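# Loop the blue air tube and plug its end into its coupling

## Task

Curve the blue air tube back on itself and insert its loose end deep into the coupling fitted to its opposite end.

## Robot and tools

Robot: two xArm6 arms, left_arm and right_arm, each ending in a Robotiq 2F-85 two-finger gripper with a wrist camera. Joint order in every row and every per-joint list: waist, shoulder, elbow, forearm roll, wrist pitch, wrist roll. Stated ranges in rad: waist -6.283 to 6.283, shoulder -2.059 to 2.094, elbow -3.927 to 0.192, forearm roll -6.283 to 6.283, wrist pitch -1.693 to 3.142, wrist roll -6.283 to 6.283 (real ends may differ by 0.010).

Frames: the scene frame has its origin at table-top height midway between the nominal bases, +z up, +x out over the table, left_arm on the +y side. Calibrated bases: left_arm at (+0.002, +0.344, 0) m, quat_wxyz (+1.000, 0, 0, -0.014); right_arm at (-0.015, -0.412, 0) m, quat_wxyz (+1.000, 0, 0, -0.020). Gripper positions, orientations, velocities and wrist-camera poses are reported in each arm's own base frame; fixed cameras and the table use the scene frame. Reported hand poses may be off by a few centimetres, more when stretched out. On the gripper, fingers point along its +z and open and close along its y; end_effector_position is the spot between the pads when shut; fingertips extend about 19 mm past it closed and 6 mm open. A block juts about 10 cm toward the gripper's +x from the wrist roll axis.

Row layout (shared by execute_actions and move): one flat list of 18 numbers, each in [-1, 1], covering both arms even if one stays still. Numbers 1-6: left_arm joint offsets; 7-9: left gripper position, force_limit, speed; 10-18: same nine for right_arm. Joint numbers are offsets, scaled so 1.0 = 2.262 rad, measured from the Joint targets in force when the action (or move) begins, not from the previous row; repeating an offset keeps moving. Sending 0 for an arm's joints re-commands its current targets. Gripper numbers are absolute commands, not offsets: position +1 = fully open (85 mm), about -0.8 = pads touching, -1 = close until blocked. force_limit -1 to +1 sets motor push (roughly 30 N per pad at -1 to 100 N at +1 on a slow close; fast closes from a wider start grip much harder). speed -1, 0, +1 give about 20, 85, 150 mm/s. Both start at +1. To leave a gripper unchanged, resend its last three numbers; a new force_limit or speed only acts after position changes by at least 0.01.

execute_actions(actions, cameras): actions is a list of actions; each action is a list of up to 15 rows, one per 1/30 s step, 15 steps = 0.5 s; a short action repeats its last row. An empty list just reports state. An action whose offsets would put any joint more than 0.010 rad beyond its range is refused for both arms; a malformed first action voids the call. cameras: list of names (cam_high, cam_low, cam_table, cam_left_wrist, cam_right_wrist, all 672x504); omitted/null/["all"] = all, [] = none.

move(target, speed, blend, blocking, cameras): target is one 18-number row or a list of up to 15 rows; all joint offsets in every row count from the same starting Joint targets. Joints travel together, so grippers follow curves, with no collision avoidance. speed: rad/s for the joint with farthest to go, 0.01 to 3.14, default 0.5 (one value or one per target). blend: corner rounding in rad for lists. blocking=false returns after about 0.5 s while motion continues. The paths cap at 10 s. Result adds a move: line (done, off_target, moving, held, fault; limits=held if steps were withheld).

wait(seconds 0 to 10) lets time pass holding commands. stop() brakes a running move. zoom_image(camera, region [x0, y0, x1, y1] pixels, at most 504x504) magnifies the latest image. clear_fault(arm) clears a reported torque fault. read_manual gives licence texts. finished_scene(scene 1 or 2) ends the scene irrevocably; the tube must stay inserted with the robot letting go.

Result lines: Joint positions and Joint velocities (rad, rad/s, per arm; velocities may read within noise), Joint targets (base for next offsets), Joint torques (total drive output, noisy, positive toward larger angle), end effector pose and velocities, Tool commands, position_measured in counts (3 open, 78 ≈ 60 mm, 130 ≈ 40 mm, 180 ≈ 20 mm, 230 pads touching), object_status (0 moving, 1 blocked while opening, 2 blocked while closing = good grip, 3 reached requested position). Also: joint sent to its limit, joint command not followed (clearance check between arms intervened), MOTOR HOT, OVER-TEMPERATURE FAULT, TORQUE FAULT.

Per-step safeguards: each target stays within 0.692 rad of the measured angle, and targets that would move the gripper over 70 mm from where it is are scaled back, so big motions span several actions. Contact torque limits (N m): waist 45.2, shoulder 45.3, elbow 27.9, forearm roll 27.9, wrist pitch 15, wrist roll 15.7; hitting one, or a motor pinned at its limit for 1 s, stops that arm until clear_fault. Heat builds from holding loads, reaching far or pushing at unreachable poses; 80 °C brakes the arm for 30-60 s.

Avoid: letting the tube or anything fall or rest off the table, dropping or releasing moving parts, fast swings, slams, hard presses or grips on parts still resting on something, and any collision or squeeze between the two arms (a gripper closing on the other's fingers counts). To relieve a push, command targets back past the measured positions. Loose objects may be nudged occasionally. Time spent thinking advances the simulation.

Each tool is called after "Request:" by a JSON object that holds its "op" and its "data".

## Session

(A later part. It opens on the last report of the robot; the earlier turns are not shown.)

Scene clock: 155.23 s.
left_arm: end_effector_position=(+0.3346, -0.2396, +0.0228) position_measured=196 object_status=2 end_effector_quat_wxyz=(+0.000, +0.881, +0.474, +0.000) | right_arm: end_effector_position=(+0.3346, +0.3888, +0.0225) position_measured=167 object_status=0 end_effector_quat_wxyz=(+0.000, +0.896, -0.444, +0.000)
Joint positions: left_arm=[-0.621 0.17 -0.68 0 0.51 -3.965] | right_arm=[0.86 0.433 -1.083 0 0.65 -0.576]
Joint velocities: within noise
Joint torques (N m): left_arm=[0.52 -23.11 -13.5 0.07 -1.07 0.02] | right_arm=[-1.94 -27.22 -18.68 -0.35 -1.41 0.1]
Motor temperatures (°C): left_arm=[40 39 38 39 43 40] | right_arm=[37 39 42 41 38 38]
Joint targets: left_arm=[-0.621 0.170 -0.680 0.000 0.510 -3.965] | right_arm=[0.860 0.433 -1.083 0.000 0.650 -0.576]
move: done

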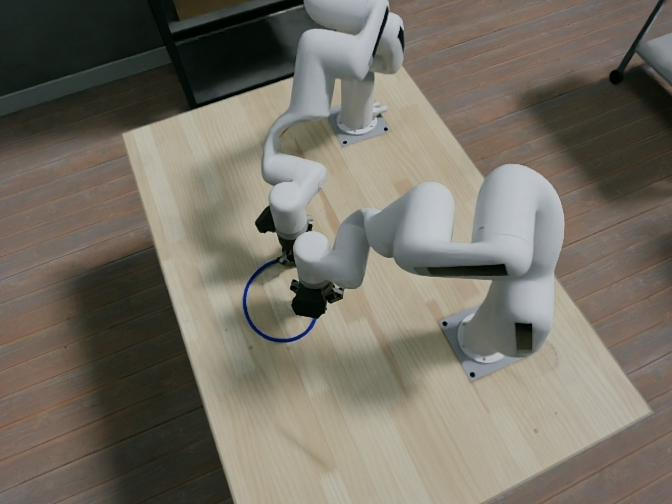

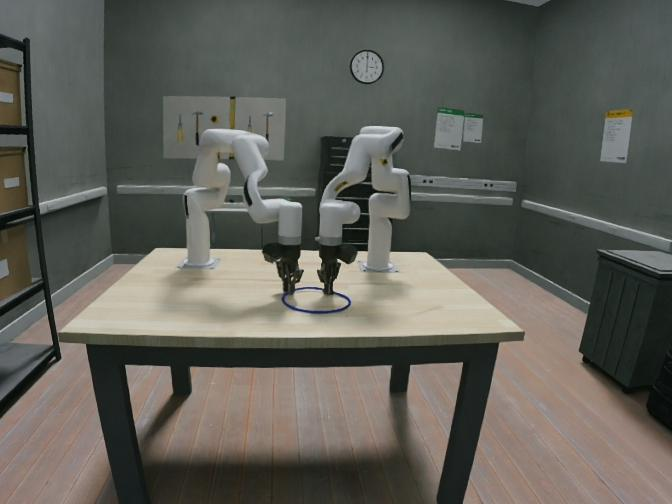

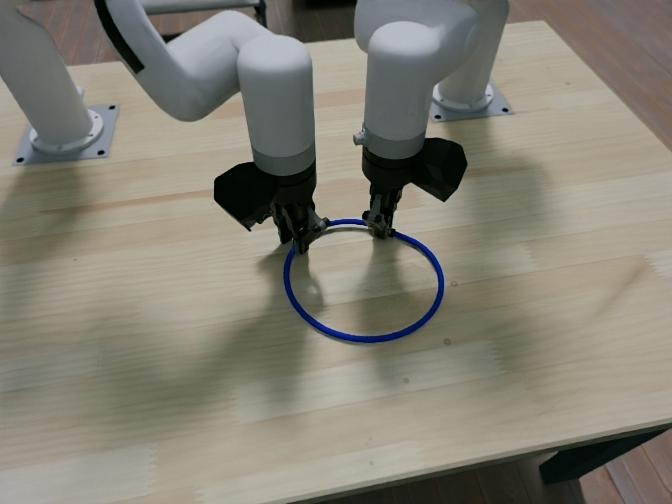

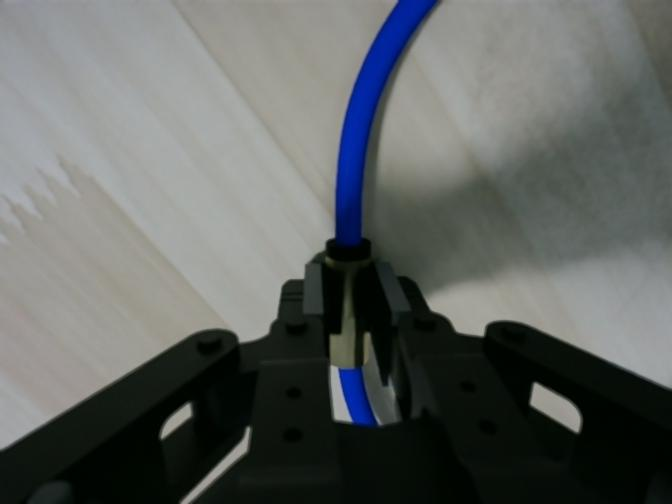

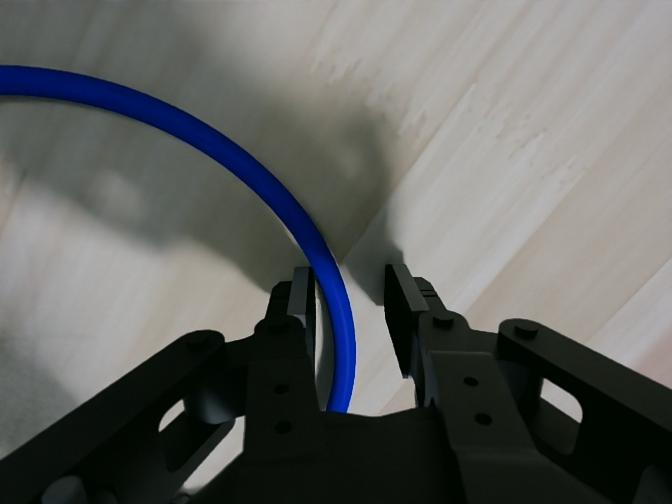

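Request:
{"op": "move", "data": {"target": [0,0,0,0,0,0,-0.3,-1,-1,0,0,0,0,0,0,-0.3,-1,-1], "speed": 0.3}}

Scene clock: 161.20 s.
left_arm: end_effector_position=(+0.3346, -0.2396, +0.0228) position_measured=167 object_status=0 end_effector_quat_wxyz=(+0.000, +0.881, +0.474, +0.000) | right_arm: end_effector_position=(+0.3346, +0.3888, +0.0225) position_measured=167 object_status=3 end_effector_quat_wxyz=(+0.000, +0.896, -0.444, +0.000)
Joint positions: left_arm=[-0.621 0.17 -0.68 0 0.51 -3.965] | right_arm=[0.86 0.433 -1.083 0 0.65 -0.576]
Joint velocities: within noise
Joint torques (N m): left_arm=[0.45 -27.87 -16.7 -0.02 -2.57 -0.09] | right_arm=[0 -26.75 -18.67 -0.17 -1.7 0.18]
Motor temperatures (°C): left_arm=[40 39 37 39 43 40] | right_arm=[37 39 42 41 38 38]
Joint targets: left_arm=[-0.621 0.170 -0.680 0.000 0.510 -3.965] | right_arm=[0.860 0.433 -1.083 0.000 0.650 -0.576]
move: done

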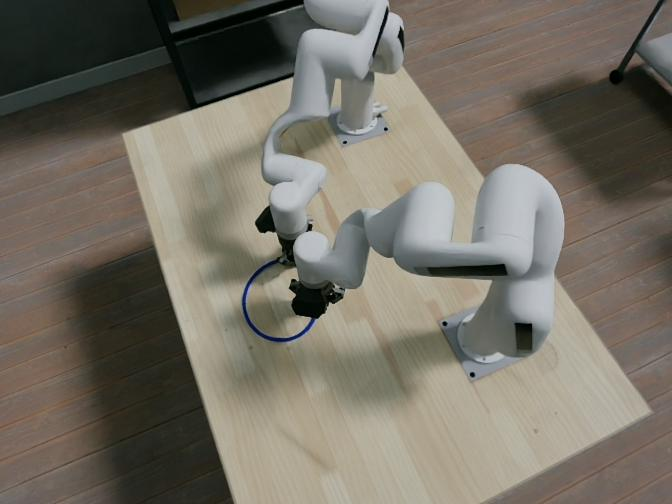

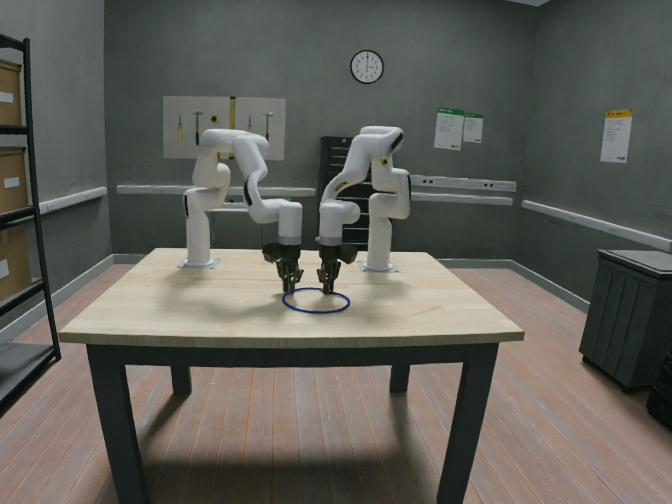

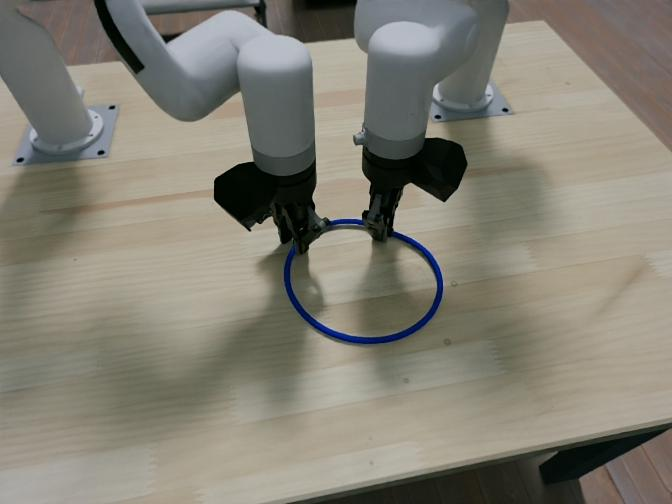

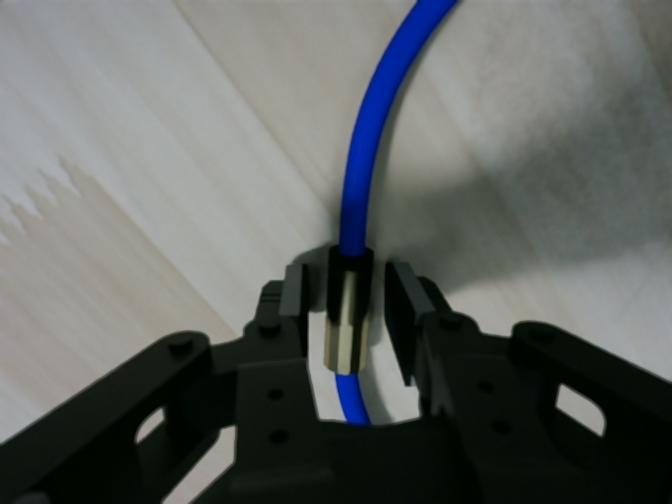

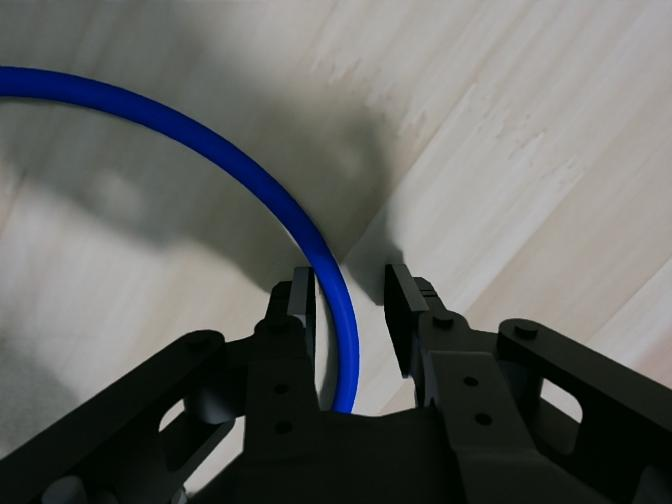

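Request:
{"op": "move", "data": {"target": [[0,0,0,0,0,0,-0.3,-1,-1,0,0,0,0,0,0,-0.1,-1,-1],[0,-0.1355,-0.0515,0,0.1870,0,-0.3,-1,-1,0,-0.1055,-0.0472,0,0.1527,0,-0.1,-1,-1]], "speed": 0.3}}

Scene clock: 164.23 s.
left_arm: end_effector_position=(+0.3345, -0.2395, +0.1599) position_measured=167 object_status=3 end_effector_quat_wxyz=(+0.000, +0.881, +0.474, +0.000) | right_arm: end_effector_position=(+0.3347, +0.3889, +0.1599) position_measured=141 object_status=3 end_effector_quat_wxyz=(+0.000, +0.896, -0.444, +0.000)
Joint positions: left_arm=[-0.621 -0.136 -0.796 0 0.933 -3.965] | right_arm=[0.86 0.195 -1.19 0 0.995 -0.576]
Joint velocities: within noise
Joint torques (N m): left_arm=[0.44 -24.14 -21.71 -0.02 -1.62 -0.04] | right_arm=[0.42 -25.4 -22.44 -0.25 -1.32 0.12]
Motor temperatures (°C): left_arm=[40 39 37 39 43 40] | right_arm=[37 39 42 41 38 38]
Joint targets: left_arm=[-0.621 -0.137 -0.796 0.000 0.933 -3.965] | right_arm=[0.860 0.195 -1.190 0.000 0.995 -0.576]
move: done

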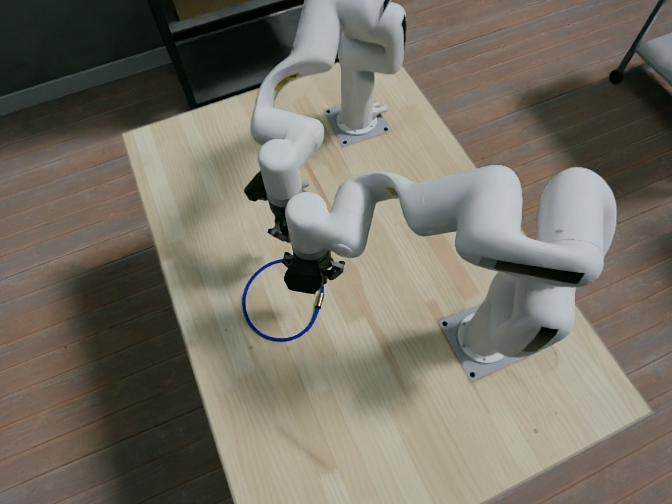

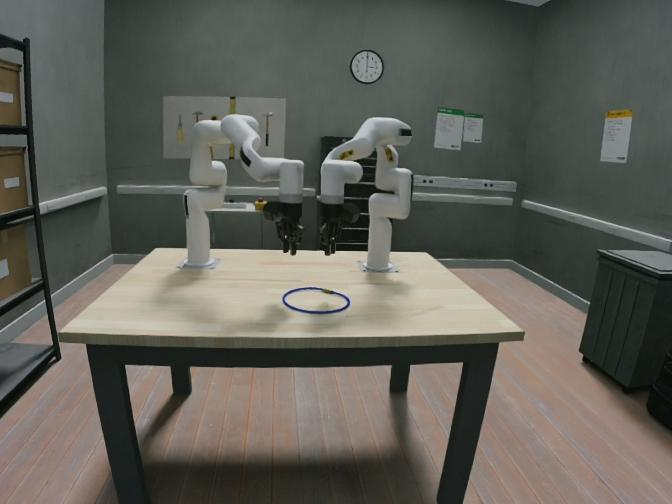

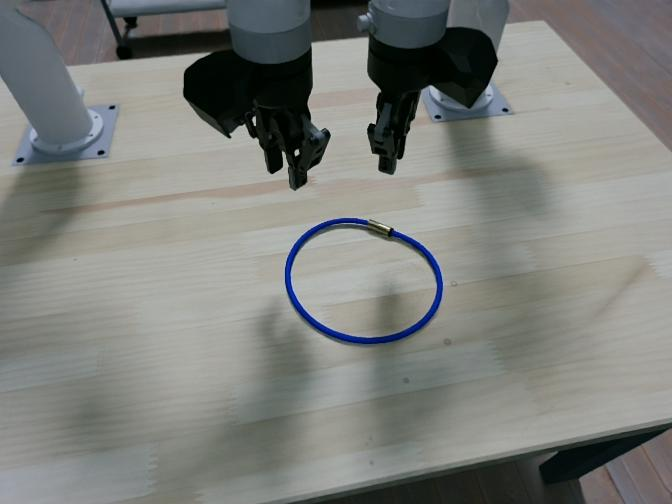

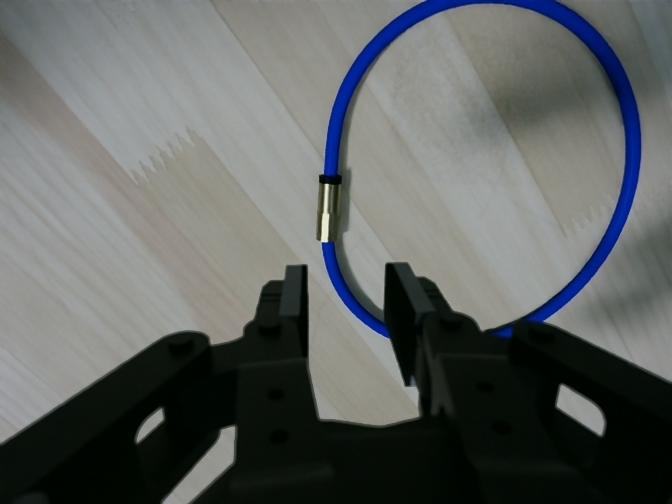

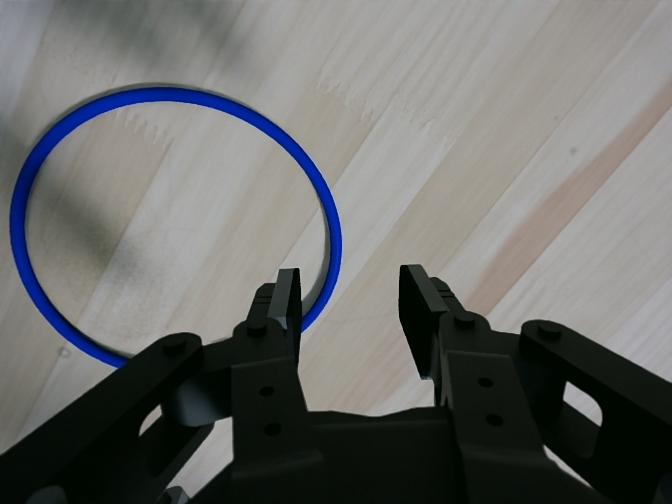

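Request:
{"op": "finished_scene", "data": {"scene": 1}}

The scene is finished: the task was done.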